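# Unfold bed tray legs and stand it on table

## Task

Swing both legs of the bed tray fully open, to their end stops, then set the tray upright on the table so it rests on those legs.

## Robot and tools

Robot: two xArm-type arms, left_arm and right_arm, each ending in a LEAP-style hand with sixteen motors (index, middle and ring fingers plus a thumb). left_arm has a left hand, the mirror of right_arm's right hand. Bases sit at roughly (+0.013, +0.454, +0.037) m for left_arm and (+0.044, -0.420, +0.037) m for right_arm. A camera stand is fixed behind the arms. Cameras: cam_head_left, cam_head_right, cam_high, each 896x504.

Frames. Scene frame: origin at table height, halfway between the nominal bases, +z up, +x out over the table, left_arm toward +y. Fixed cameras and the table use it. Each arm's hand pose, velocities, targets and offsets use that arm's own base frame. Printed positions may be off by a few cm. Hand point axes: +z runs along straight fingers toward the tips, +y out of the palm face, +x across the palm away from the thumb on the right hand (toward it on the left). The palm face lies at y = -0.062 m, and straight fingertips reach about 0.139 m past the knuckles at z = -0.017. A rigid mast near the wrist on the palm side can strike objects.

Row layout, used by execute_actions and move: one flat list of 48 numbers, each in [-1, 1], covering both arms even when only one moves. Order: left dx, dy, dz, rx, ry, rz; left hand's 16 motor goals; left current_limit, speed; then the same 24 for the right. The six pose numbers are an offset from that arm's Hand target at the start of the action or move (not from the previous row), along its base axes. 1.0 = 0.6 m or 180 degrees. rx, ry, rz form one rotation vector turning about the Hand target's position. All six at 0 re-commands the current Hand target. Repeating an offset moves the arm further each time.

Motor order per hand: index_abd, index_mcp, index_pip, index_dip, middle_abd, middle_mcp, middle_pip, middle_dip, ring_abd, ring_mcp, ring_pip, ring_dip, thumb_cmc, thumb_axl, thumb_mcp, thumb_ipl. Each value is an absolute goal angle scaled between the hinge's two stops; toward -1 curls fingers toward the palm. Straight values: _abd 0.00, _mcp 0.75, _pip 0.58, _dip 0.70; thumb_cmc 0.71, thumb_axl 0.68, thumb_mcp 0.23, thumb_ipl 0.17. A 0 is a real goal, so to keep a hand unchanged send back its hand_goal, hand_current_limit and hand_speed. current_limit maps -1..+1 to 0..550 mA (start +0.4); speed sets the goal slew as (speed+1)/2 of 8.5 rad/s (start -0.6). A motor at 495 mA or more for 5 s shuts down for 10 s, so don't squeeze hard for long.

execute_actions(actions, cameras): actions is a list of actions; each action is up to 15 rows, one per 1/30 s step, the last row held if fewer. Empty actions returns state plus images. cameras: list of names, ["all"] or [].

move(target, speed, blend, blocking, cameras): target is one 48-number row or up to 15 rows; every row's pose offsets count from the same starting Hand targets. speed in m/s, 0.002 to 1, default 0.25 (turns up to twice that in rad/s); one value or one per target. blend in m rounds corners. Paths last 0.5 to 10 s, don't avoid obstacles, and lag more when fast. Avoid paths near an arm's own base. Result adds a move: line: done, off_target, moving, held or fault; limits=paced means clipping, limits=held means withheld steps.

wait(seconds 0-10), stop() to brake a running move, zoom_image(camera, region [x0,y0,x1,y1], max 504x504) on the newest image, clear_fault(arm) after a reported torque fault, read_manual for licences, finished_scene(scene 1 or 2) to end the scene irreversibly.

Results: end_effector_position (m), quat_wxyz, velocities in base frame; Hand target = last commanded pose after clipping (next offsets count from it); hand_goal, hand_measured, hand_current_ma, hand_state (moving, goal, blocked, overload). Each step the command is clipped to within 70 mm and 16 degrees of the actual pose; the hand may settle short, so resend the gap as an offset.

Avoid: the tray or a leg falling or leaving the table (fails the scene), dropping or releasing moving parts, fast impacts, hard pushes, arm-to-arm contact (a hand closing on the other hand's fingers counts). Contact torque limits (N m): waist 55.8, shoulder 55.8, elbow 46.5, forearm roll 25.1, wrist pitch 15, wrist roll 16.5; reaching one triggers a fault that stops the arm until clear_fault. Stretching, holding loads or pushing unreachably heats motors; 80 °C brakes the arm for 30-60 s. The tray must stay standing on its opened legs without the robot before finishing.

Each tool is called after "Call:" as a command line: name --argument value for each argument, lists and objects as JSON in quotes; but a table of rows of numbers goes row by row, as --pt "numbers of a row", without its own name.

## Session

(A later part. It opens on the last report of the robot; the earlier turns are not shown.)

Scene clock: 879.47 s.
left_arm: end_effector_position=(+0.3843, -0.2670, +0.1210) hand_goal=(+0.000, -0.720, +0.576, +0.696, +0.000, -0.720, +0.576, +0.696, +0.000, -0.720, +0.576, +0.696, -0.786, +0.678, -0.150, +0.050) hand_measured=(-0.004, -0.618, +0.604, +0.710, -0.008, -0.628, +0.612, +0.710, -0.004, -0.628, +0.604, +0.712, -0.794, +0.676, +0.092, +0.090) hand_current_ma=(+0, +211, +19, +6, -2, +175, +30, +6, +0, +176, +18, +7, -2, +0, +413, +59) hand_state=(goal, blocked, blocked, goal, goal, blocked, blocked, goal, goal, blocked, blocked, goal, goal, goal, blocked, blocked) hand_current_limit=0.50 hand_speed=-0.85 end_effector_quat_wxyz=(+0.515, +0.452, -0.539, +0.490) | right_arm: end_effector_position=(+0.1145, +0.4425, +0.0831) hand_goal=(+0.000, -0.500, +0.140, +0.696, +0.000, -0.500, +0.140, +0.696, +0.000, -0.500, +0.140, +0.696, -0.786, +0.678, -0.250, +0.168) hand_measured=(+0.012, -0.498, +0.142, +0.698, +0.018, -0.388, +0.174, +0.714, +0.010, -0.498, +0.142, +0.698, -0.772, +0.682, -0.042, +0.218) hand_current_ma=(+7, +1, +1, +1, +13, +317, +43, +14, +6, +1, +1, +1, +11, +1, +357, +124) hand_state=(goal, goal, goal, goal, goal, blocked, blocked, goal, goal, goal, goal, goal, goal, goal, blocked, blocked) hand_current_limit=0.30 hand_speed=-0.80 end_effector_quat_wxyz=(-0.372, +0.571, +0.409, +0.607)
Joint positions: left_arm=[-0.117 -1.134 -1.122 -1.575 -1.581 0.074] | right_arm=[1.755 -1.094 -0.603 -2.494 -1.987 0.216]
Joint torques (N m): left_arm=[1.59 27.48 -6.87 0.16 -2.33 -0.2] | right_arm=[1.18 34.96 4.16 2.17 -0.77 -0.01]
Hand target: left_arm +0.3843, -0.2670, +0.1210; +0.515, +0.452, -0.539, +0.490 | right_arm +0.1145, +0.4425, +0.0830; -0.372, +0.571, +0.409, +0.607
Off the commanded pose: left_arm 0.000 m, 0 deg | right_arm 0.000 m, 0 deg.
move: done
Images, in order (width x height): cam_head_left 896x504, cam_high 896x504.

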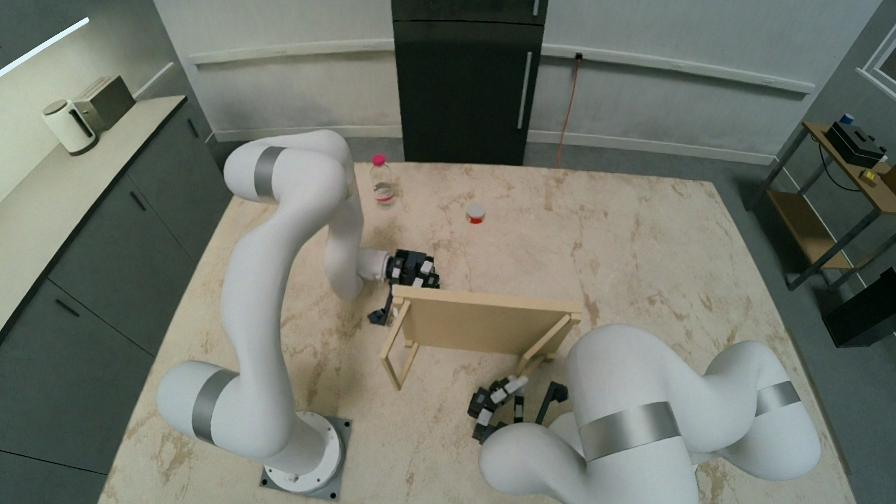

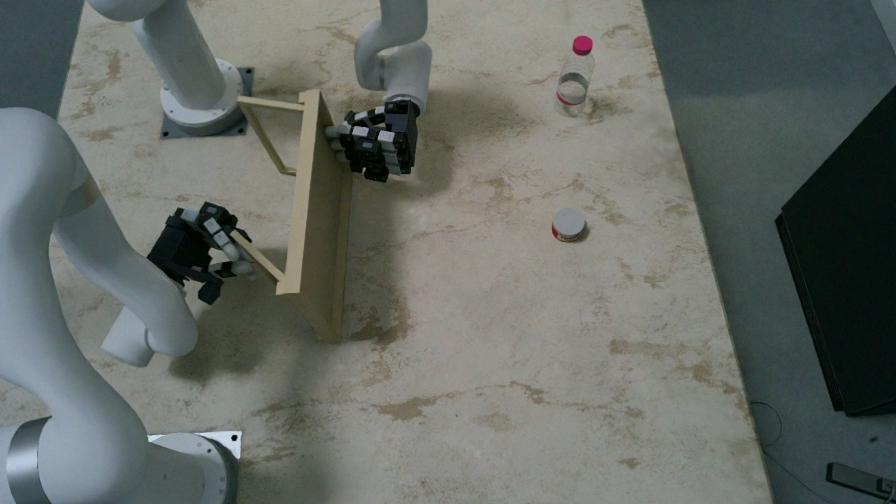

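Call:
move --pt "0 0 0 0 0 0 0 -0.72 0.576 0.696 0 -0.72 0.576 0.696 0 -0.72 0.576 0.696 -0.786 0.678 -0.15 0.05 0.5 -0.85 0 0 0 0 0 0 0 0.5 0.576 0.696 0 0.5 0.576 0.696 0 0.5 0.576 0.696 -0.786 0.678 0.226 0.168 0.3 -0.6" --pt "0 0 0 0 0 0 0 -0.72 0.576 0.696 0 -0.72 0.576 0.696 0 -0.72 0.576 0.696 -0.786 0.678 -0.15 0.05 0.5 -0.85 -0.0605 0.0272 0 0 0 0 0 0.5 0.576 0.696 0 0.5 0.576 0.696 0 0.5 0.576 0.696 -0.786 0.678 0.226 0.168 0.3 -0.6" --pt "0 0 0 0 0 0 0 -0.72 0.576 0.696 0 -0.72 0.576 0.696 0 -0.72 0.576 0.696 -0.786 0.678 -0.15 0.05 0.5 -0.85 -0.04 0.06 0.35 0 0 0 0 0.754 0.576 0.696 0 0.754 0.576 0.696 0 0.754 0.576 0.696 0.714 0.678 0.226 0.168 0.4 -0.6" --pt "0 0 0 0 0 0 0 -0.72 0.576 0.696 0 -0.72 0.576 0.696 0 -0.72 0.576 0.696 -0.786 0.678 -0.15 0.05 0.5 -0.85 0.0278 0.0838 0.55 -0.2895 0.4353 -0.2807 0 0.754 0.576 0.696 0 0.754 0.576 0.696 0 0.754 0.576 0.696 0.714 0.678 0.226 0.168 0.4 -0.6" --speed '[0.1,0.1,0.2,0.4]' --cameras '["all"]'

Scene clock: 898.20 s.
left_arm: end_effector_position=(+0.3843, -0.2670, +0.1210) hand_goal=(+0.000, -0.720, +0.576, +0.696, +0.000, -0.720, +0.576, +0.696, +0.000, -0.720, +0.576, +0.696, -0.786, +0.678, -0.150, +0.050) hand_measured=(-0.004, -0.618, +0.604, +0.710, -0.008, -0.628, +0.612, +0.710, -0.004, -0.628, +0.604, +0.712, -0.794, +0.676, +0.092, +0.090) hand_current_ma=(+0, +211, +19, +6, -2, +175, +30, +6, +0, +176, +18, +7, -2, +0, +413, +59) hand_state=(goal, blocked, blocked, goal, goal, blocked, blocked, goal, goal, blocked, blocked, goal, goal, goal, blocked, blocked) hand_current_limit=0.50 hand_speed=-0.85 end_effector_quat_wxyz=(+0.515, +0.452, -0.539, +0.490) | right_arm: end_effector_position=(+0.1311, +0.4928, +0.4131) hand_goal=(+0.000, +0.754, +0.576, +0.696, +0.000, +0.754, +0.576, +0.696, +0.000, +0.754, +0.576, +0.696, +0.714, +0.678, +0.226, +0.168) hand_measured=(+0.004, +0.752, +0.574, +0.698, +0.004, +0.752, +0.574, +0.698, +0.004, +0.752, +0.574, +0.698, +0.712, +0.680, +0.224, +0.168) hand_current_ma=(+1, +0, +0, +1, +1, +0, +0, +1, +1, +0, -1, +1, +0, +1, -1, +0) hand_state=(goal, goal, goal, goal, goal, goal, goal, goal, goal, goal, goal, goal, goal, goal, goal, goal) hand_current_limit=0.40 hand_speed=-0.60 end_effector_quat_wxyz=(-0.008, +0.999, +0.046, +0.007)
Joint positions: left_arm=[-0.117 -1.134 -1.122 -1.575 -1.581 0.074] | right_arm=[1.327 -0.396 -1.43 -0.009 -1.015 -1.901]
Joint torques (N m): left_arm=[2.75 28.18 -7.57 0.07 -2.37 -0.24] | right_arm=[-4.77 38.15 -30.44 2.17 -0.74 -0.46]
Hand target: left_arm +0.3843, -0.2670, +0.1210; +0.515, +0.452, -0.539, +0.490 | right_arm +0.1312, +0.4928, +0.4130; -0.008, +0.999, +0.046, +0.007
Off the commanded pose: left_arm 0.000 m, 0 deg | right_arm 0.000 m, 0 deg.
move: done

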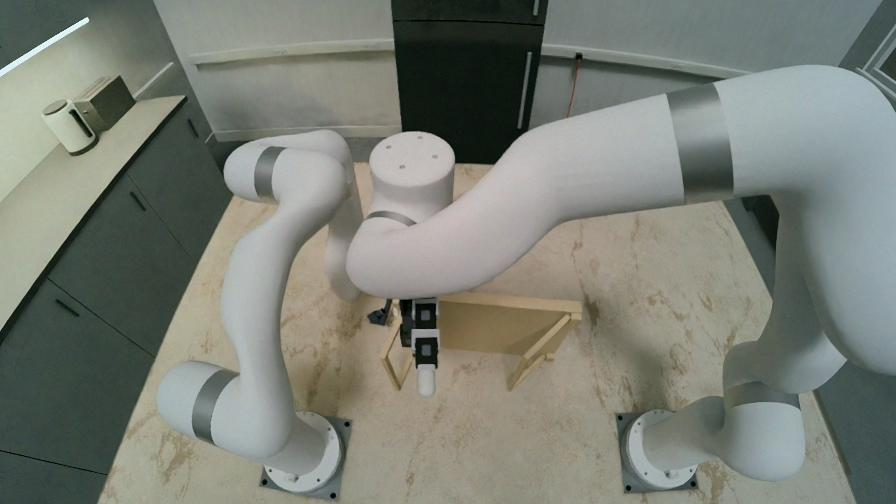

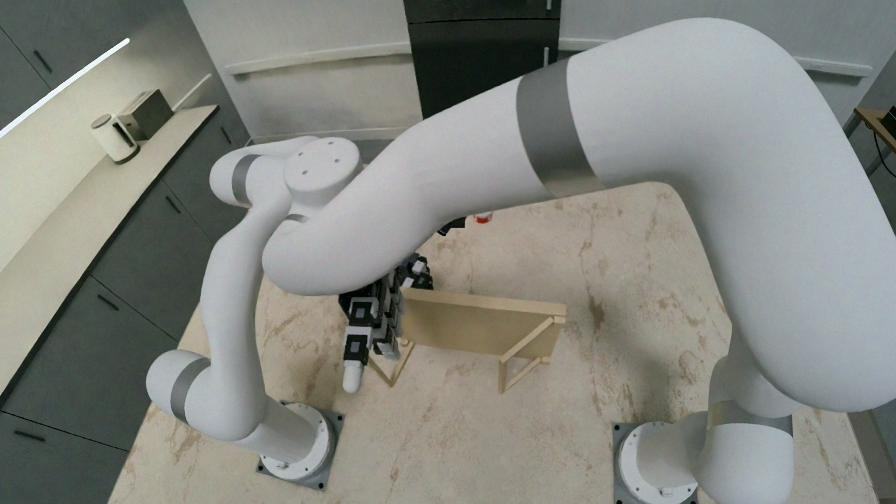

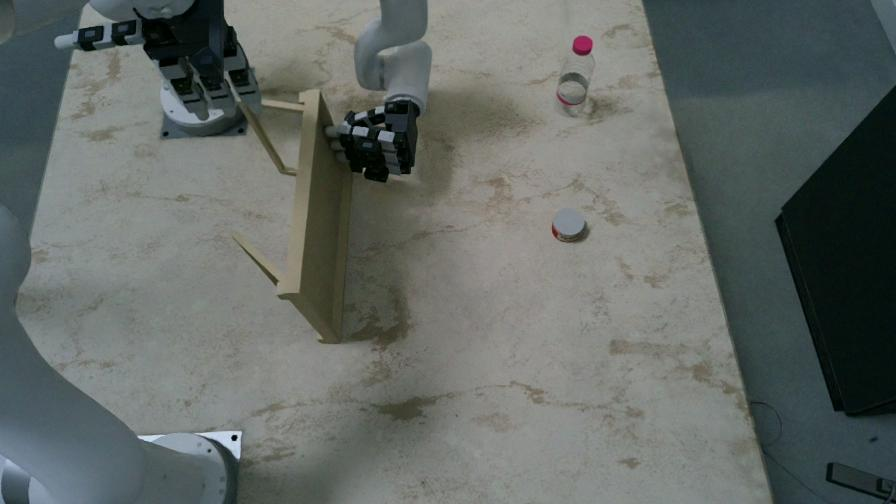

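Call:
move --pt "0 0 0 0 0 0 0 -0.72 0.576 0.696 0 -0.72 0.576 0.696 0 -0.72 0.576 0.696 -0.786 0.678 -0.15 0.05 0.5 -0.85 0.004 -0.2 0 0 0 0 0 0.754 0.576 0.696 0 0.754 0.576 0.696 0 0.754 0.576 0.696 0.714 0.678 0.226 0.168 0.4 -0.5" --pt "0 0 0 0 0 0 0 -0.72 0.576 0.696 0 -0.72 0.576 0.696 0 -0.72 0.576 0.696 -0.786 0.678 -0.15 0.05 0.5 -0.85 0.004 -0.2 -0.2667 0 0 0 0 0.754 0.576 0.696 0 0.754 0.576 0.696 0 0.754 0.576 0.696 0.714 0.678 0.226 0.168 0.4 -0.5" --pt "0 0 0 0 0 0 0 -0.72 0.576 0.696 0 -0.72 0.576 0.696 0 -0.72 0.576 0.696 -0.786 0.678 -0.15 0.05 0.5 -0.85 -0.0027 -0.2835 -0.2667 0 0 0 0 0.754 0.576 0.696 0 0.754 0.576 0.696 0 0.754 0.576 0.696 0.714 0.678 0.226 0.168 0.4 -0.5" --pt "0 0 0 0 0 0 0 -0.72 0.576 0.696 0 -0.72 0.576 0.696 0 -0.72 0.576 0.696 -0.786 0.678 -0.15 0.05 0.5 -0.85 -0.026 -0.3673 -0.2667 0 0 0 0 0.754 0.576 0.696 0 0.754 0.576 0.696 0 0.754 0.576 0.696 0.714 0.678 0.226 0.168 0.4 -0.5" --speed '[0.2,0.12,0.06,0.05]' --blend '[0.01,0.005,0.01,0]' --cameras '["all"]'

Call:
zoom_image --camera "cam_high" --region '[130, 70, 410, 350]'

Scene clock: 909.27 s.
left_arm: end_effector_position=(+0.3843, -0.2670, +0.1210) hand_goal=(+0.000, -0.720, +0.576, +0.696, +0.000, -0.720, +0.576, +0.696, +0.000, -0.720, +0.576, +0.696, -0.786, +0.678, -0.150, +0.050) hand_measured=(-0.004, -0.618, +0.604, +0.710, -0.008, -0.628, +0.612, +0.710, -0.004, -0.628, +0.604, +0.712, -0.794, +0.676, +0.092, +0.090) hand_current_ma=(+0, +211, +19, +6, -2, +175, +30, +6, +0, +176, +18, +7, -2, +0, +413, +59) hand_state=(goal, blocked, blocked, goal, goal, blocked, blocked, goal, goal, blocked, blocked, goal, goal, goal, blocked, blocked) hand_current_limit=0.50 hand_speed=-0.85 end_effector_quat_wxyz=(+0.515, +0.452, -0.539, +0.490) | right_arm: end_effector_position=(+0.1156, +0.2724, +0.2530) hand_goal=(+0.000, +0.754, +0.576, +0.696, +0.000, +0.754, +0.576, +0.696, +0.000, +0.754, +0.576, +0.696, +0.714, +0.678, +0.226, +0.168) hand_measured=(+0.004, +0.752, +0.574, +0.698, +0.002, +0.764, +0.574, +0.698, +0.002, +0.752, +0.574, +0.698, +0.712, +0.680, +0.224, +0.168) hand_current_ma=(+1, +0, +0, +1, +0, +7, +0, +1, +1, +0, -1, +1, +0, +1, -1, +0) hand_state=(goal, goal, goal, goal, goal, goal, goal, goal, goal, goal, goal, goal, goal, goal, goal, goal) hand_current_limit=0.40 hand_speed=-0.50 end_effector_quat_wxyz=(-0.008, +0.999, +0.046, +0.007)
Joint positions: left_arm=[-0.117 -1.134 -1.122 -1.575 -1.581 0.074] | right_arm=[1.226 -0.057 -0.624 -0.011 -0.547 -1.997]
Joint torques (N m): left_arm=[2.13 28.29 -8.12 0.55 -2.44 -0.24] | right_arm=[-4.4 30.03 -19.51 1.75 0.13 -0.39]
Hand target: left_arm +0.3843, -0.2670, +0.1210; +0.515, +0.452, -0.539, +0.490 | right_arm +0.1156, +0.2724, +0.2530; -0.008, +0.999, +0.046, +0.007
Off the commanded pose: left_arm 0.000 m, 0 deg | right_arm 0.000 m, 0 deg.
move: done

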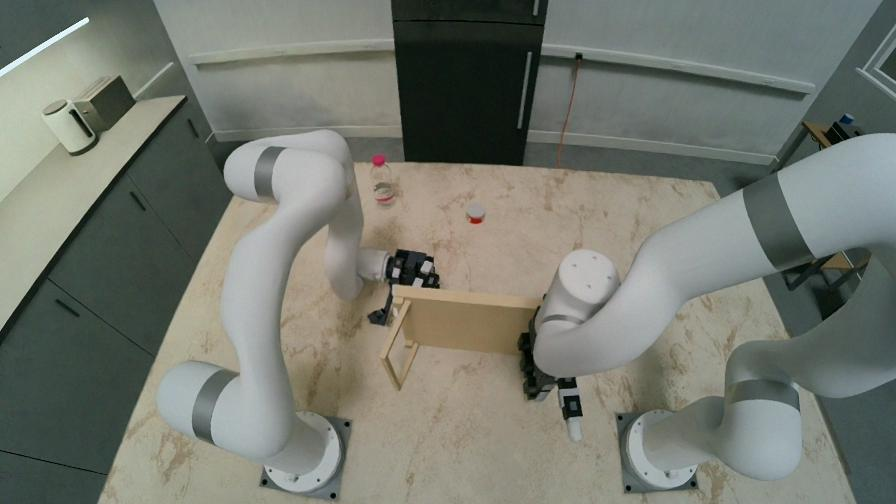

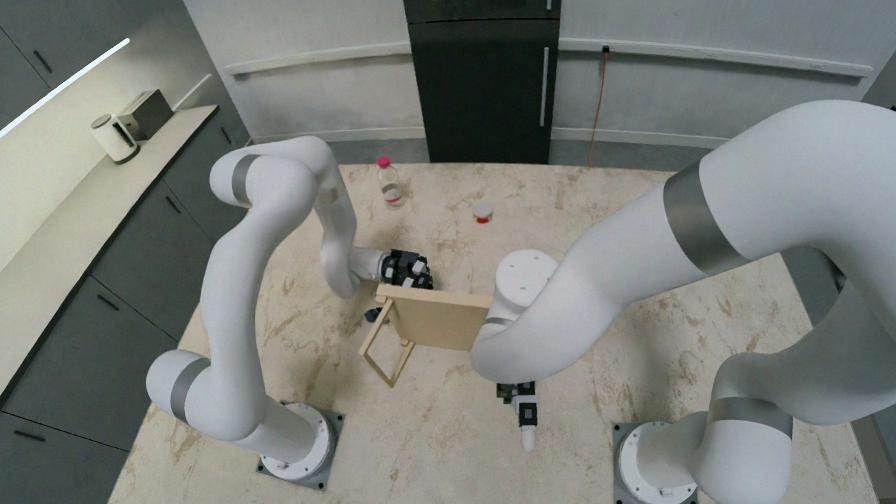

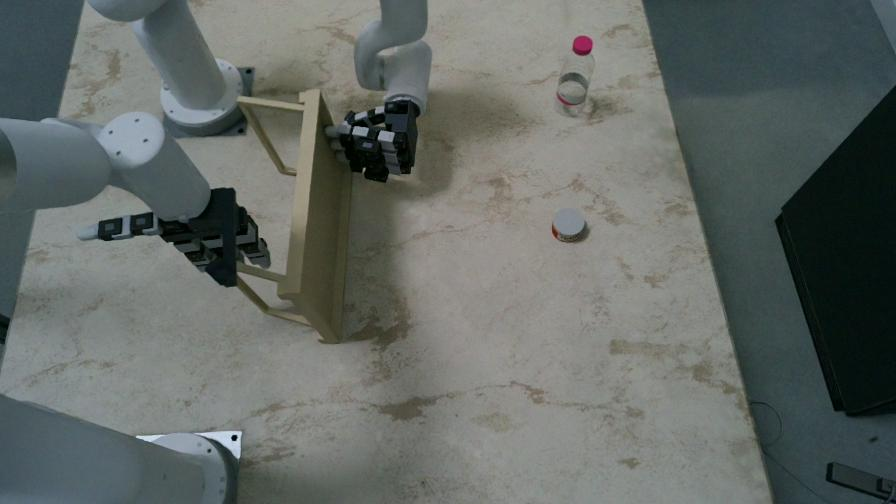

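Scaled by 1.800 from the camera's 896x504 image, which has a finer 1280x720 frame.

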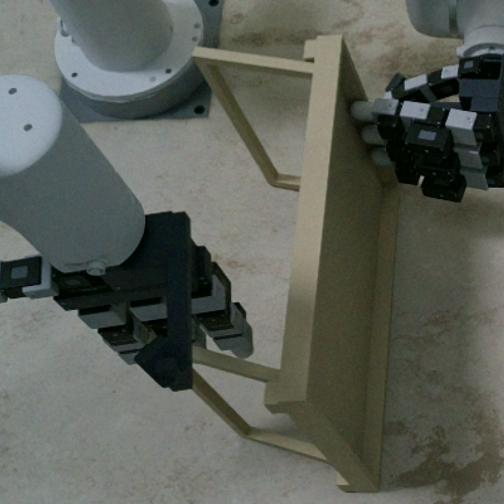

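Call:
move --pt "0 0 0 0 0 0 0 -0.72 0.576 0.696 0 -0.72 0.576 0.696 0 -0.72 0.576 0.696 -0.786 0.678 -0.15 0.05 0.5 -0.85 -0.0102 -0.0752 0 0 0 0 0 0.754 0.576 0.696 0 0.754 0.576 0.696 0 0.754 0.576 0.696 0.714 0.678 0.226 0.168 0.3 -0.5" --speed '[0.05]' --cameras '["all"]'

Call:
zoom_image --camera "cam_high" --region '[130, 70, 410, 350]'

Scene clock: 912.63 s.
left_arm: end_effector_position=(+0.3843, -0.2670, +0.1210) hand_goal=(+0.000, -0.720, +0.576, +0.696, +0.000, -0.720, +0.576, +0.696, +0.000, -0.720, +0.576, +0.696, -0.786, +0.678, -0.150, +0.050) hand_measured=(-0.004, -0.618, +0.604, +0.710, -0.008, -0.628, +0.612, +0.710, -0.004, -0.628, +0.604, +0.712, -0.794, +0.676, +0.092, +0.090) hand_current_ma=(+0, +211, +19, +6, -2, +175, +30, +6, +0, +176, +18, +7, -2, +0, +413, +59) hand_state=(goal, blocked, blocked, goal, goal, blocked, blocked, goal, goal, blocked, blocked, goal, goal, goal, blocked, blocked) hand_current_limit=0.50 hand_speed=-0.85 end_effector_quat_wxyz=(+0.515, +0.452, -0.539, +0.490) | right_arm: end_effector_position=(+0.1094, +0.2273, +0.2530) hand_goal=(+0.000, +0.754, +0.576, +0.696, +0.000, +0.754, +0.576, +0.696, +0.000, +0.754, +0.576, +0.696, +0.714, +0.678, +0.226, +0.168) hand_measured=(+0.004, +0.752, +0.574, +0.698, +0.002, +0.764, +0.574, +0.698, +0.002, +0.752, +0.574, +0.698, +0.712, +0.680, +0.224, +0.168) hand_current_ma=(+1, +0, +0, +1, +0, +7, +0, +1, +1, +0, -1, +1, +0, +1, -1, +0) hand_state=(goal, goal, goal, goal, goal, goal, goal, goal, goal, goal, goal, goal, goal, goal, goal, goal) hand_current_limit=0.30 hand_speed=-0.50 end_effector_quat_wxyz=(-0.008, +0.999, +0.046, +0.007)
Joint positions: left_arm=[-0.117 -1.134 -1.122 -1.575 -1.581 0.074] | right_arm=[1.197 0.057 -0.511 -0.01 -0.547 -2.027]
Joint torques (N m): left_arm=[1.94 27.22 -8.4 0.28 -2.5 -0.24] | right_arm=[-4.8 27.7 -20.36 1.68 -0.73 -0.41]
Hand target: left_arm +0.3843, -0.2670, +0.1210; +0.515, +0.452, -0.539, +0.490 | right_arm +0.1094, +0.2273, +0.2530; -0.008, +0.999, +0.046, +0.007
Off the commanded pose: left_arm 0.000 m, 0 deg | right_arm 0.000 m, 0 deg.
move: done

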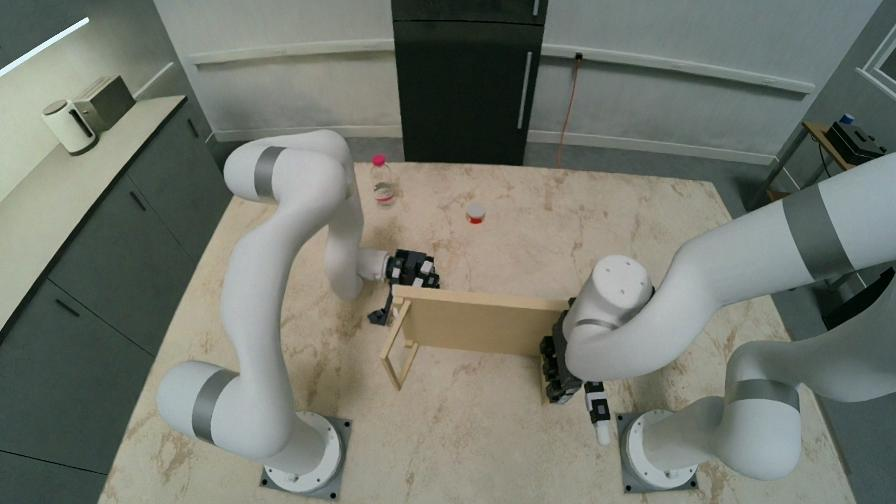

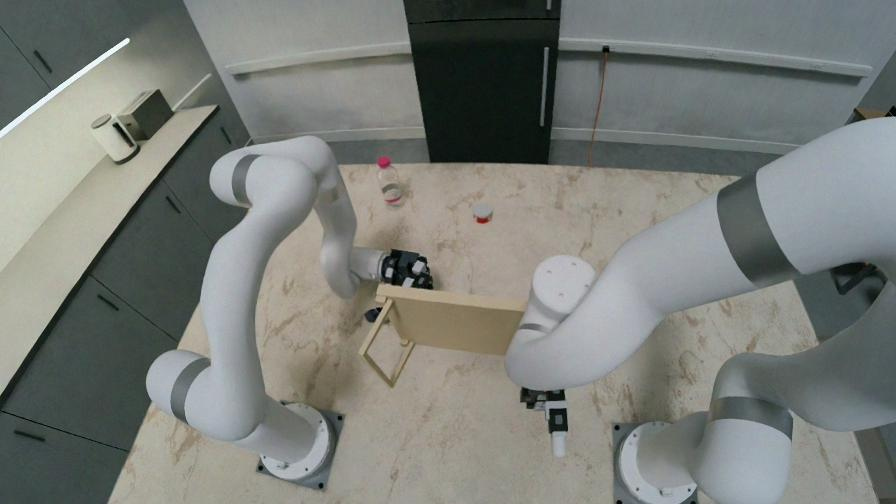

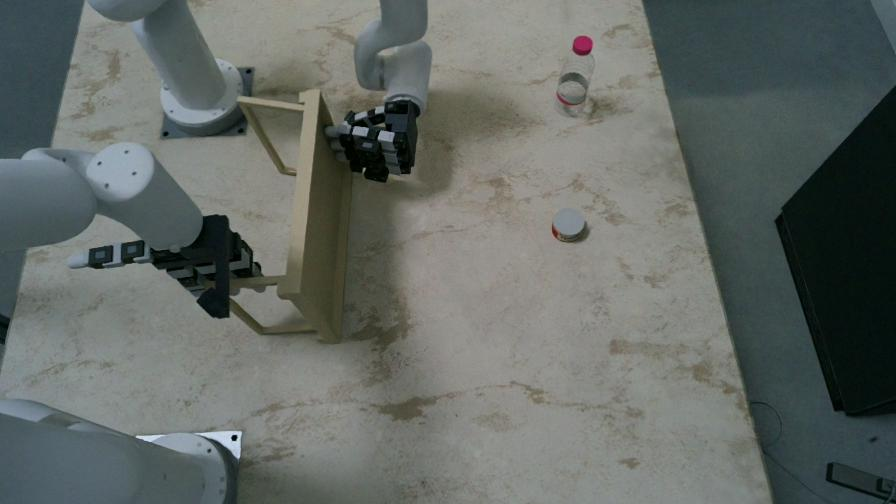

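Scaled by 1.800 from the camera's 896x504 image, which has a finer 1280x720 frame.

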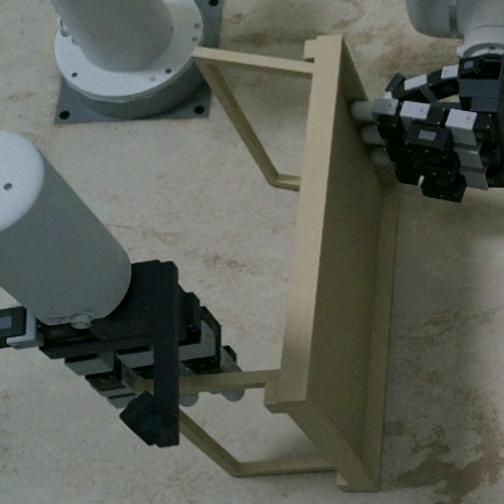

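Call:
move --pt "0 0 0 0 0 0 0 -0.72 0.576 0.696 0 -0.72 0.576 0.696 0 -0.72 0.576 0.696 -0.786 0.678 -0.15 0.05 0.5 -0.85 0 -0.0367 0 0 0 0 0 0.754 0.576 0.696 0 0.754 0.576 0.696 0 0.754 0.576 0.696 0.714 0.678 0.226 0.168 0.1 -0.5" --speed '[0.04]' --cameras '["cam_high"]'

Call:
zoom_image --camera "cam_high" --region '[130, 70, 410, 350]'

Scene clock: 914.83 s.
left_arm: end_effector_position=(+0.3843, -0.2670, +0.1210) hand_goal=(+0.000, -0.720, +0.576, +0.696, +0.000, -0.720, +0.576, +0.696, +0.000, -0.720, +0.576, +0.696, -0.786, +0.678, -0.150, +0.050) hand_measured=(-0.004, -0.618, +0.610, +0.714, -0.008, -0.628, +0.618, +0.714, -0.004, -0.628, +0.608, +0.714, -0.792, +0.676, +0.086, +0.090) hand_current_ma=(+0, +211, +26, +9, -1, +175, +39, +8, +0, +176, +25, +9, -1, +0, +411, +59) hand_state=(goal, blocked, blocked, goal, goal, blocked, blocked, goal, goal, blocked, blocked, goal, goal, goal, blocked, blocked) hand_current_limit=0.50 hand_speed=-0.85 end_effector_quat_wxyz=(+0.515, +0.452, -0.539, +0.490) | right_arm: end_effector_position=(+0.1094, +0.2053, +0.2530) hand_goal=(+0.000, +0.754, +0.576, +0.696, +0.000, +0.754, +0.576, +0.696, +0.000, +0.754, +0.576, +0.696, +0.714, +0.678, +0.226, +0.168) hand_measured=(+0.004, +0.752, +0.574, +0.698, +0.002, +0.754, +0.574, +0.698, +0.000, +0.814, +0.570, +0.698, +0.712, +0.680, +0.224, +0.168) hand_current_ma=(+1, +0, +0, +1, +0, +0, +0, +1, +0, +119, -2, +1, +0, +1, -1, +0) hand_state=(goal, goal, goal, goal, goal, goal, goal, goal, goal, blocked, goal, goal, goal, goal, goal, goal) hand_current_limit=0.10 hand_speed=-0.50 end_effector_quat_wxyz=(-0.008, +0.999, +0.046, +0.007)
Joint positions: left_arm=[-0.117 -1.134 -1.122 -1.575 -1.581 0.074] | right_arm=[1.172 0.113 -0.459 -0.009 -0.552 -2.053]
Joint torques (N m): left_arm=[2.8 27.98 -8.65 0.26 -2.55 -0.22] | right_arm=[-5.53 22.99 -14.08 1.67 -1.92 0.08]
Hand target: left_arm +0.3843, -0.2670, +0.1210; +0.515, +0.452, -0.539, +0.490 | right_arm +0.1094, +0.2053, +0.2530; -0.008, +0.999, +0.046, +0.007
Off the commanded pose: left_arm 0.000 m, 0 deg | right_arm 0.000 m, 0 deg.
move: done
Images, in order (width x height): cam_high 896x504.

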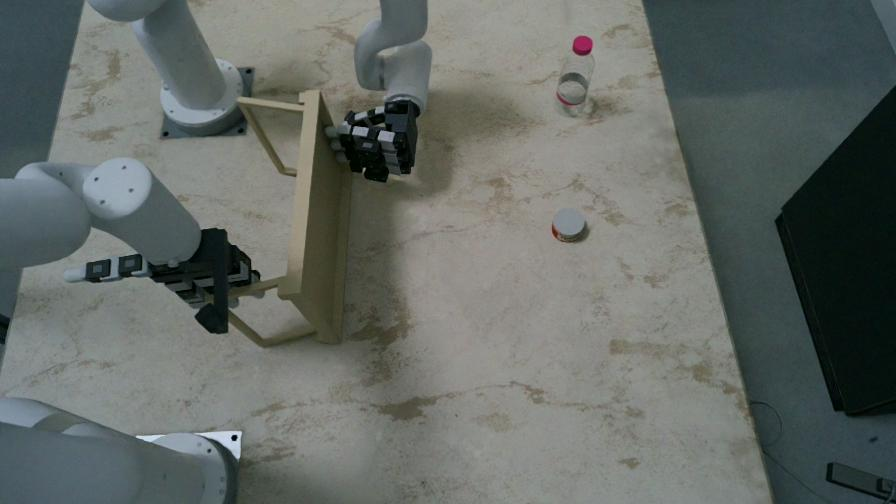

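Scaled by 1.800 from the camera's 896x504 image, which has a finer 1280x720 frame.

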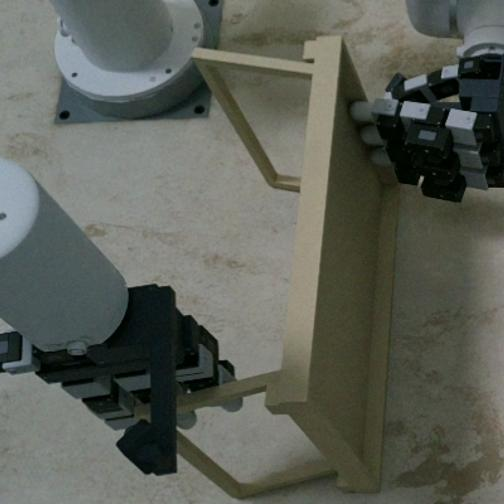

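Call:
move --pt "0 0 0 0 0 0 0 -0.72 0.576 0.696 0 -0.72 0.576 0.696 0 -0.72 0.576 0.696 -0.786 0.678 -0.15 0.05 0.5 -0.85 -0.001 0.05 0 0 0 0 0 0.754 0.576 0.696 0 0.754 0.576 0.696 0 0.754 0.576 0.696 0.714 0.678 0.226 0.168 0.3 -0.5" --pt "0 0 0 0 0 0 0 -0.72 0.576 0.696 0 -0.72 0.576 0.696 0 -0.72 0.576 0.696 -0.786 0.678 -0.15 0.05 0.5 -0.85 -0.001 0.05 0.3 0 0 0 0 0.754 0.576 0.696 0 0.754 0.576 0.696 0 0.754 0.576 0.696 0.714 0.678 0.226 0.168 0.3 -0.5" --pt "0 0 0 0 0 0 0 -0.72 0.576 0.696 0 -0.72 0.576 0.696 0 -0.72 0.576 0.696 -0.786 0.678 -0.15 0.05 0.5 -0.85 0.5023 0.105 0.3 0 0 -0.5278 0 0.754 0.576 0.696 0 0.754 0.576 0.696 0 0.754 0.576 0.696 0.714 0.678 0.226 0.168 0.3 -0.5" --speed '[0.08,0.25,0.35]' --blend '[0.005,0.03,0]' --cameras '["all"]'

Call:
zoom_image --camera "cam_high" --region '[160, 70, 440, 350]'

Call:
zoom_image --camera "cam_head_left" --region '[350, 230, 650, 430]'

Scene clock: 931.77 s.
left_arm: end_effector_position=(+0.3843, -0.2670, +0.1210) hand_goal=(+0.000, -0.720, +0.576, +0.696, +0.000, -0.720, +0.576, +0.696, +0.000, -0.720, +0.576, +0.696, -0.786, +0.678, -0.150, +0.050) hand_measured=(-0.004, -0.618, +0.610, +0.714, -0.008, -0.628, +0.618, +0.714, -0.004, -0.628, +0.608, +0.714, -0.792, +0.676, +0.086, +0.090) hand_current_ma=(+0, +211, +26, +9, -1, +175, +39, +8, +0, +176, +25, +9, -1, +0, +413, +59) hand_state=(goal, blocked, blocked, goal, goal, blocked, blocked, goal, goal, blocked, blocked, goal, goal, goal, blocked, blocked) hand_current_limit=0.50 hand_speed=-0.85 end_effector_quat_wxyz=(+0.515, +0.452, -0.539, +0.490) | right_arm: end_effector_position=(+0.4108, +0.2683, +0.4330) hand_goal=(+0.000, +0.754, +0.576, +0.696, +0.000, +0.754, +0.576, +0.696, +0.000, +0.754, +0.576, +0.696, +0.714, +0.678, +0.226, +0.168) hand_measured=(+0.004, +0.752, +0.574, +0.698, +0.002, +0.754, +0.574, +0.698, +0.000, +0.756, +0.572, +0.698, +0.712, +0.680, +0.224, +0.168) hand_current_ma=(+1, +0, +0, +1, +0, +0, +0, +1, +0, +0, -1, +1, +0, +1, -1, +0) hand_state=(goal, goal, goal, goal, goal, goal, goal, goal, goal, goal, goal, goal, goal, goal, goal, goal) hand_current_limit=0.30 hand_speed=-0.50 end_effector_quat_wxyz=(-0.001, +0.709, -0.706, +0.010)
Joint positions: left_arm=[-0.117 -1.134 -1.122 -1.575 -1.581 0.074] | right_arm=[0.468 -0.281 -1.326 -0.022 -1.037 -1.096]
Joint torques (N m): left_arm=[2.4 27.91 -8.83 0.05 -2.55 -0.25] | right_arm=[-4.02 33.43 -30.11 0.11 -0.59 0.45]
Hand target: left_arm +0.3843, -0.2670, +0.1210; +0.515, +0.452, -0.539, +0.490 | right_arm +0.4108, +0.2683, +0.4330; -0.001, +0.708, -0.706, +0.010
Off the commanded pose: left_arm 0.000 m, 0 deg | right_arm 0.000 m, 0 deg.
move: done

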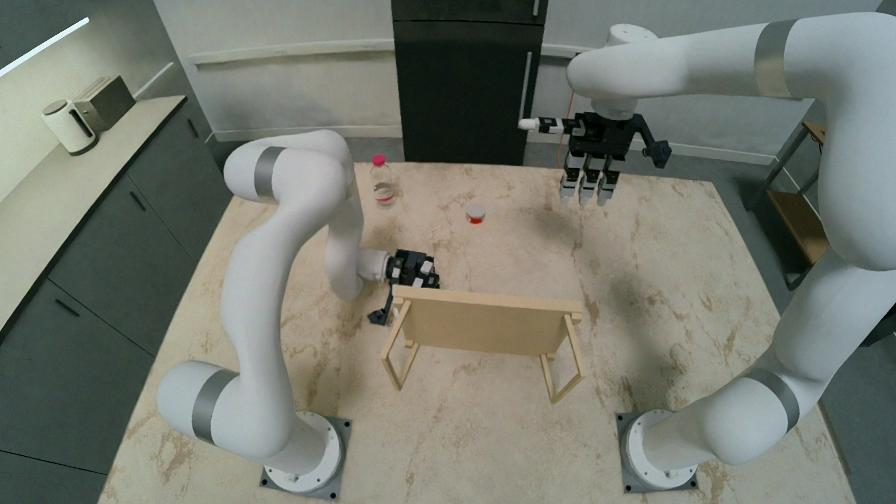

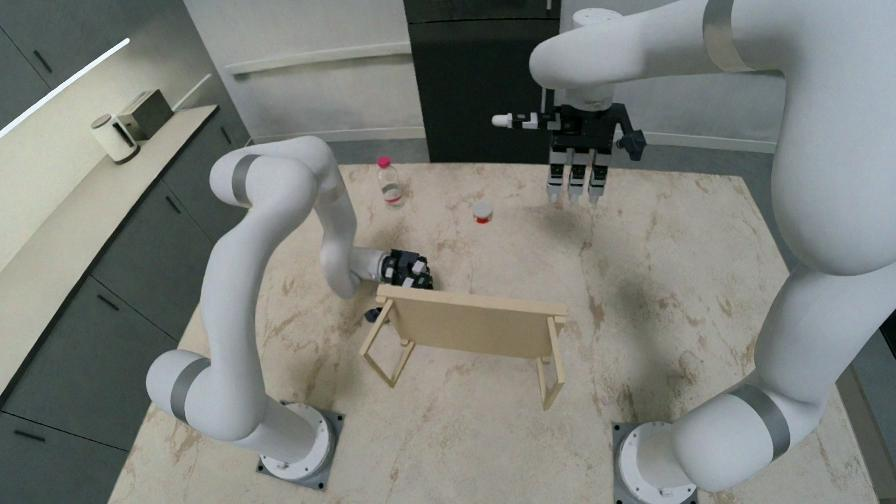

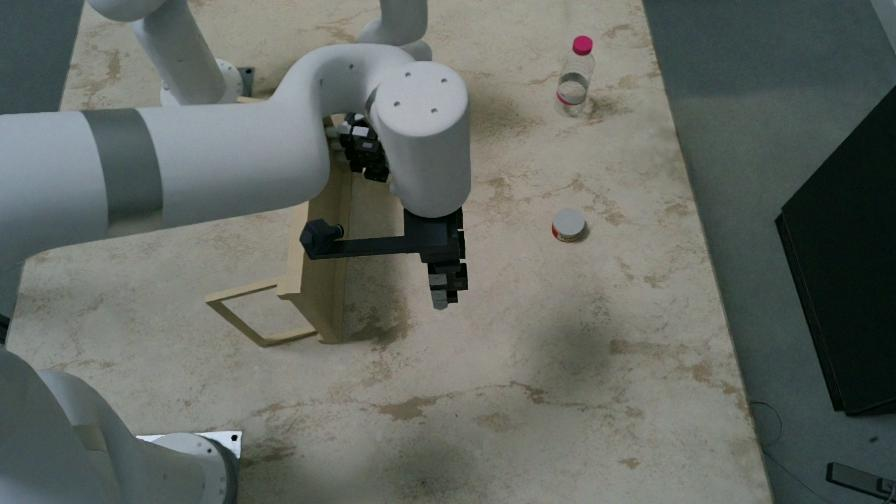

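Scaled by 1.800 from the camera's 896x504 image, which has a finer 1280x720 frame.

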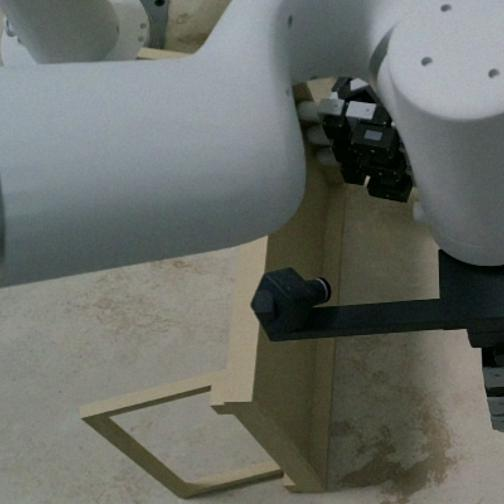

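Scaled by 1.680 from the camera's 896x504 image, which has a finer 1280x720 frame.

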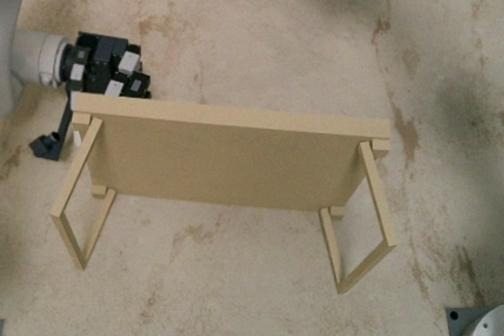

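Call:
move --target '[0,0,0,0,0,0,0,-0.72,0.576,0.696,0,-0.72,0.576,0.696,0,-0.72,0.576,0.696,-0.786,0.678,-0.15,0.05,0.5,-0.85,0,0,0,0.499,-0.0335,0,0,-0.274,0.576,0.696,0,-0.274,0.576,0.696,0,-0.274,0.576,0.696,-0.786,0.678,0.168,0.11,0.4,-0.3]' --speed 0.5 --cameras '[]'

Scene clock: 943.30 s.
left_arm: end_effector_position=(+0.3843, -0.2670, +0.1210) hand_goal=(+0.000, -0.720, +0.576, +0.696, +0.000, -0.720, +0.576, +0.696, +0.000, -0.720, +0.576, +0.696, -0.786, +0.678, -0.150, +0.050) hand_measured=(-0.004, -0.618, +0.610, +0.714, -0.008, -0.628, +0.618, +0.714, -0.004, -0.628, +0.608, +0.714, -0.792, +0.676, +0.086, +0.090) hand_current_ma=(+0, +211, +26, +9, -1, +175, +39, +8, +0, +176, +25, +9, -1, +0, +413, +59) hand_state=(goal, blocked, blocked, goal, goal, blocked, blocked, goal, goal, blocked, blocked, goal, goal, goal, blocked, blocked) hand_current_limit=0.50 hand_speed=-0.85 end_effector_quat_wxyz=(+0.515, +0.452, -0.539, +0.490) | right_arm: end_effector_position=(+0.4108, +0.2683, +0.4330) hand_goal=(+0.000, -0.274, +0.576, +0.696, +0.000, -0.274, +0.576, +0.696, +0.000, -0.274, +0.576, +0.696, -0.786, +0.678, +0.168, +0.110) hand_measured=(-0.002, -0.272, +0.576, +0.698, -0.002, -0.272, +0.576, +0.698, -0.002, -0.272, +0.576, +0.698, -0.794, +0.680, +0.166, +0.110) hand_current_ma=(+0, +1, +0, +1, +0, +1, +0, +1, +0, +1, +0, +1, -4, +0, -1, +0) hand_state=(goal, goal, goal, goal, goal, goal, goal, goal, goal, goal, goal, goal, goal, goal, goal, goal) hand_current_limit=0.40 hand_speed=-0.30 end_effector_quat_wxyz=(+0.534, -0.500, +0.506, +0.457)
Joint positions: left_arm=[-0.117 -1.134 -1.122 -1.575 -1.581 0.074] | right_arm=[0.087 -0.389 -0.878 1.716 -1.48 -2.73]
Joint torques (N m): left_arm=[1.79 27.62 -8.86 0.03 -2.6 -0.17] | right_arm=[1.83 34.38 -25.88 1.53 -1.78 -0.14]
Hand target: left_arm +0.3843, -0.2670, +0.1210; +0.515, +0.452, -0.539, +0.490 | right_arm +0.4108, +0.2683, +0.4330; +0.534, -0.500, +0.506, +0.457
Off the commanded pose: left_arm 0.000 m, 0 deg | right_arm 0.000 m, 0 deg.
move: done
No camera images: "cameras" was empty.

Call:
move --target '[0,0,0,0,0,0,0,-0.72,0.576,0.696,0,-0.72,0.576,0.696,0,-0.72,0.576,0.696,-0.786,0.678,-0.15,0.05,0.5,-0.85,-0.01,0.0865,-0.52,0,0,0.0167,0,-0.274,0.576,0.696,0,-0.274,0.576,0.696,0,-0.274,0.576,0.696,-0.786,0.678,0.168,0.11,0.4,-0.3]' --speed 0.2 --cameras '["all"]'

Call:
zoom_image --camera "cam_head_right" --region '[350, 230, 650, 430]'

Call:
zoom_image --camera "cam_high" --region '[200, 100, 500, 400]'

Scene clock: 949.87 s.
left_arm: end_effector_position=(+0.3843, -0.2670, +0.1210) hand_goal=(+0.000, -0.720, +0.576, +0.696, +0.000, -0.720, +0.576, +0.696, +0.000, -0.720, +0.576, +0.696, -0.786, +0.678, -0.150, +0.050) hand_measured=(-0.004, -0.618, +0.610, +0.714, -0.008, -0.628, +0.618, +0.714, -0.004, -0.628, +0.608, +0.714, -0.792, +0.676, +0.086, +0.090) hand_current_ma=(+0, +211, +26, +9, -1, +175, +39, +8, +0, +176, +25, +9, -1, +0, +413, +59) hand_state=(goal, blocked, blocked, goal, goal, blocked, blocked, goal, goal, blocked, blocked, goal, goal, goal, blocked, blocked) hand_current_limit=0.50 hand_speed=-0.85 end_effector_quat_wxyz=(+0.515, +0.452, -0.539, +0.490) | right_arm: end_effector_position=(+0.4048, +0.3202, +0.1211) hand_goal=(+0.000, -0.274, +0.576, +0.696, +0.000, -0.274, +0.576, +0.696, +0.000, -0.274, +0.576, +0.696, -0.786, +0.678, +0.168, +0.110) hand_measured=(-0.002, -0.272, +0.576, +0.698, -0.002, -0.272, +0.576, +0.698, -0.002, -0.272, +0.576, +0.698, -0.794, +0.680, +0.166, +0.110) hand_current_ma=(+0, +1, +0, +1, +0, +1, +0, +1, +0, +1, +0, +1, -4, +0, -1, +0) hand_state=(goal, goal, goal, goal, goal, goal, goal, goal, goal, goal, goal, goal, goal, goal, goal, goal) hand_current_limit=0.40 hand_speed=-0.30 end_effector_quat_wxyz=(+0.522, -0.513, +0.493, +0.471)
Joint positions: left_arm=[-0.117 -1.134 -1.122 -1.575 -1.581 0.074] | right_arm=[0.198 -1.116 -1.101 1.8 -1.562 -3.227]
Joint torques (N m): left_arm=[1.76 27.48 -8.83 0 -2.53 -0.16] | right_arm=[1.9 46.68 -16.14 1.26 -1.81 -0.11]
Hand target: left_arm +0.3843, -0.2670, +0.1210; +0.515, +0.452, -0.539, +0.490 | right_arm +0.4048, +0.3202, +0.1210; +0.522, -0.513, +0.493, +0.471
Off the commanded pose: left_arm 0.000 m, 0 deg | right_arm 0.000 m, 0 deg.
move: done

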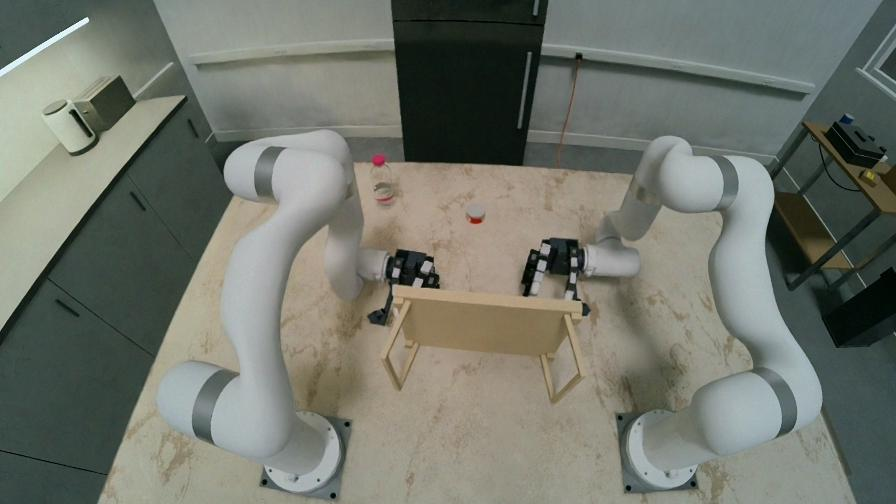

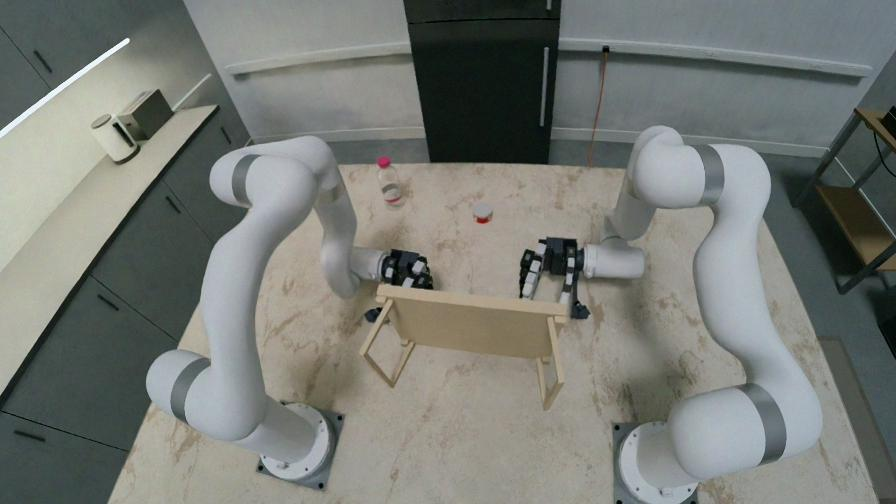

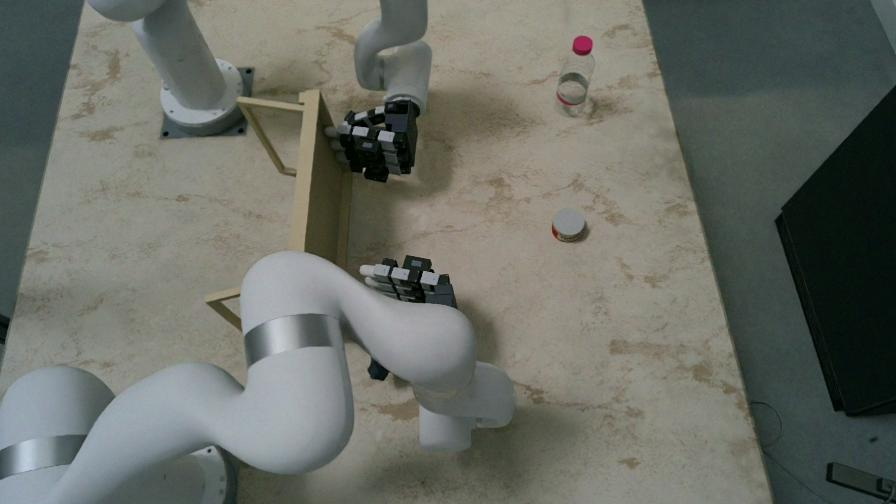

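Scaled by 1.680 from the camera's 896x504 image, which has a finer 1280x720 frame.

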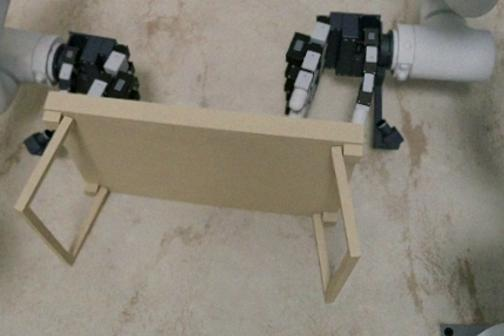

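Scaled by 1.680 from the camera's 896x504 image, which has a finer 1280x720 frame.

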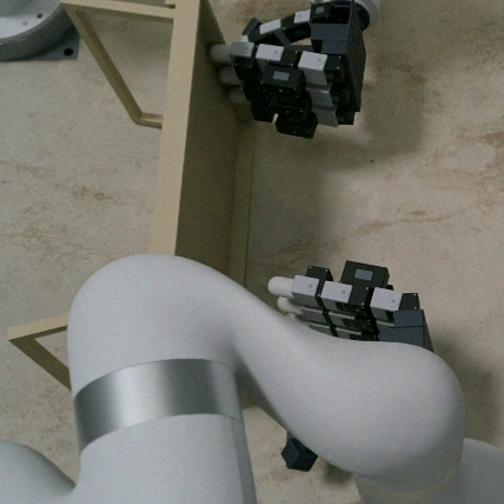

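Call:
move --target '[0,0,0,0,0,0,0,-0.72,0.576,0.696,0,-0.72,0.576,0.696,0,-0.72,0.576,0.696,-0.786,0.678,-0.15,0.05,0.5,-0.85,-0.0917,0.0035,0,0,0,0,0,-0.274,0.576,0.696,0,-0.274,0.576,0.696,0,-0.274,0.576,0.696,-0.786,0.678,0.168,0.11,0.4,-0.3]' --speed 0.08 --cameras '["cam_high","cam_head_right"]'

Call:
zoom_image --camera "cam_head_right" --region '[430, 230, 630, 400]'

Call:
zoom_image --camera "cam_high" --region '[250, 200, 450, 400]'

Scene clock: 954.63 s.
left_arm: end_effector_position=(+0.3843, -0.2670, +0.1210) hand_goal=(+0.000, -0.720, +0.576, +0.696, +0.000, -0.720, +0.576, +0.696, +0.000, -0.720, +0.576, +0.696, -0.786, +0.678, -0.150, +0.050) hand_measured=(-0.004, -0.618, +0.610, +0.714, -0.008, -0.628, +0.618, +0.714, -0.004, -0.628, +0.608, +0.714, -0.792, +0.676, +0.086, +0.090) hand_current_ma=(+0, +211, +26, +9, -1, +175, +39, +8, +0, +176, +25, +9, -1, +0, +413, +59) hand_state=(goal, blocked, blocked, goal, goal, blocked, blocked, goal, goal, blocked, blocked, goal, goal, goal, blocked, blocked) hand_current_limit=0.50 hand_speed=-0.85 end_effector_quat_wxyz=(+0.515, +0.452, -0.539, +0.490) | right_arm: end_effector_position=(+0.3498, +0.3223, +0.1210) hand_goal=(+0.000, -0.274, +0.576, +0.696, +0.000, -0.274, +0.576, +0.696, +0.000, -0.274, +0.576, +0.696, -0.786, +0.678, +0.168, +0.110) hand_measured=(-0.002, -0.272, +0.576, +0.698, -0.002, -0.272, +0.576, +0.698, -0.002, -0.272, +0.576, +0.698, -0.794, +0.680, +0.166, +0.110) hand_current_ma=(+0, +1, +0, +1, +0, +1, +0, +1, +0, +1, +0, +1, -4, +0, -1, +0) hand_state=(goal, goal, goal, goal, goal, goal, goal, goal, goal, goal, goal, goal, goal, goal, goal, goal) hand_current_limit=0.40 hand_speed=-0.30 end_effector_quat_wxyz=(+0.522, -0.513, +0.493, +0.471)
Joint positions: left_arm=[-0.117 -1.134 -1.122 -1.575 -1.581 0.074] | right_arm=[0.228 -1.079 -0.957 1.829 -1.59 -3.331]
Joint torques (N m): left_arm=[1.85 27.85 -8.68 0.08 -2.59 -0.24] | right_arm=[1.4 55.5 -6.93 1.21 -1.83 -0.29]
Hand target: left_arm +0.3843, -0.2670, +0.1210; +0.515, +0.452, -0.539, +0.490 | right_arm +0.3498, +0.3223, +0.1210; +0.522, -0.513, +0.493, +0.471
Off the commanded pose: left_arm 0.000 m, 0 deg | right_arm 0.000 m, 0 deg.
move: done
Images, in order (width x height): cam_head_right 896x504, cam_high 896x504.

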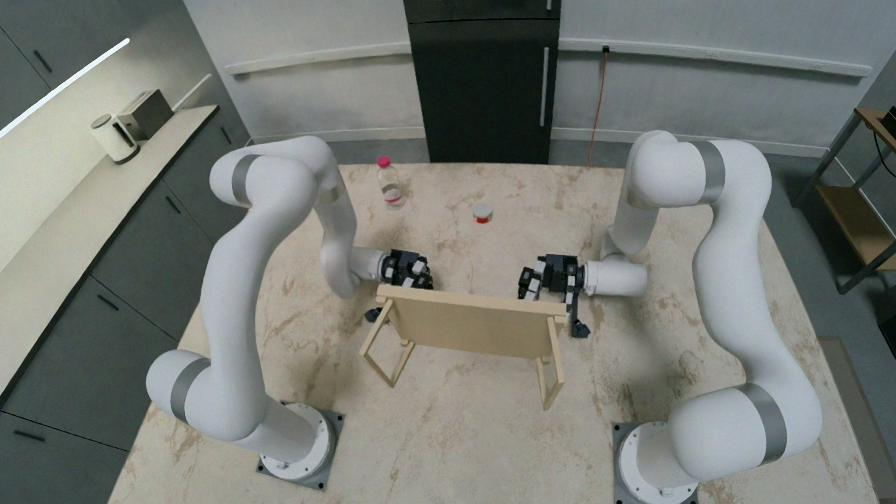

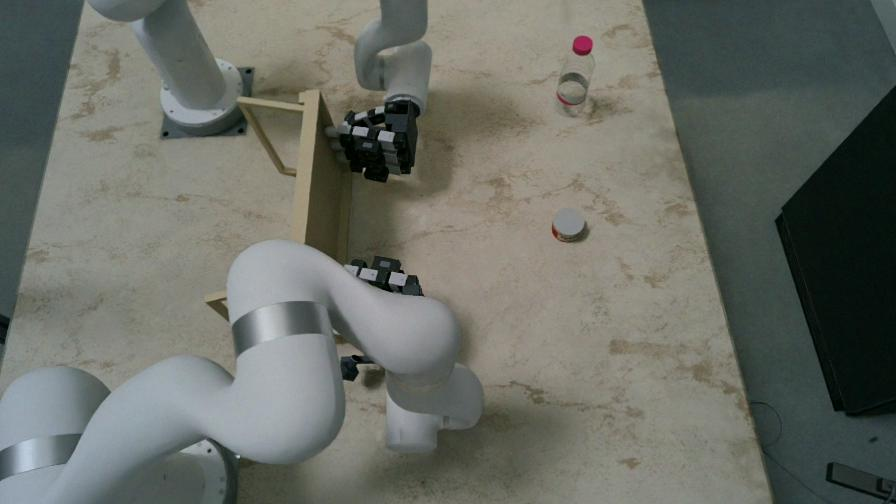

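Scaled by 2.520 from the camera's 896x504 image, which has a finer 1280x720 frame.

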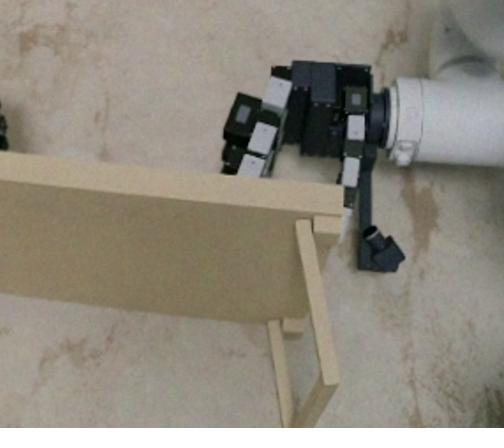

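Scaled by 2.520 from the camera's 896x504 image, which has a finer 1280x720 frame.

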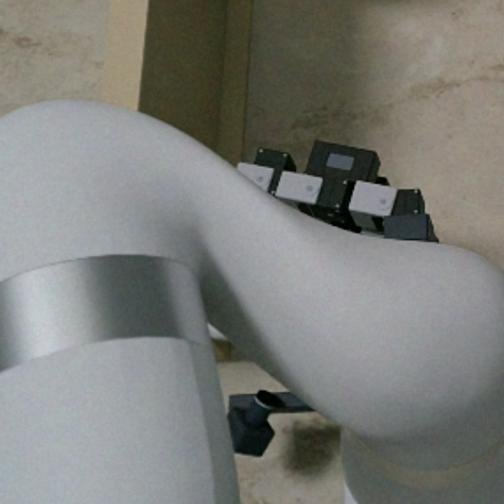

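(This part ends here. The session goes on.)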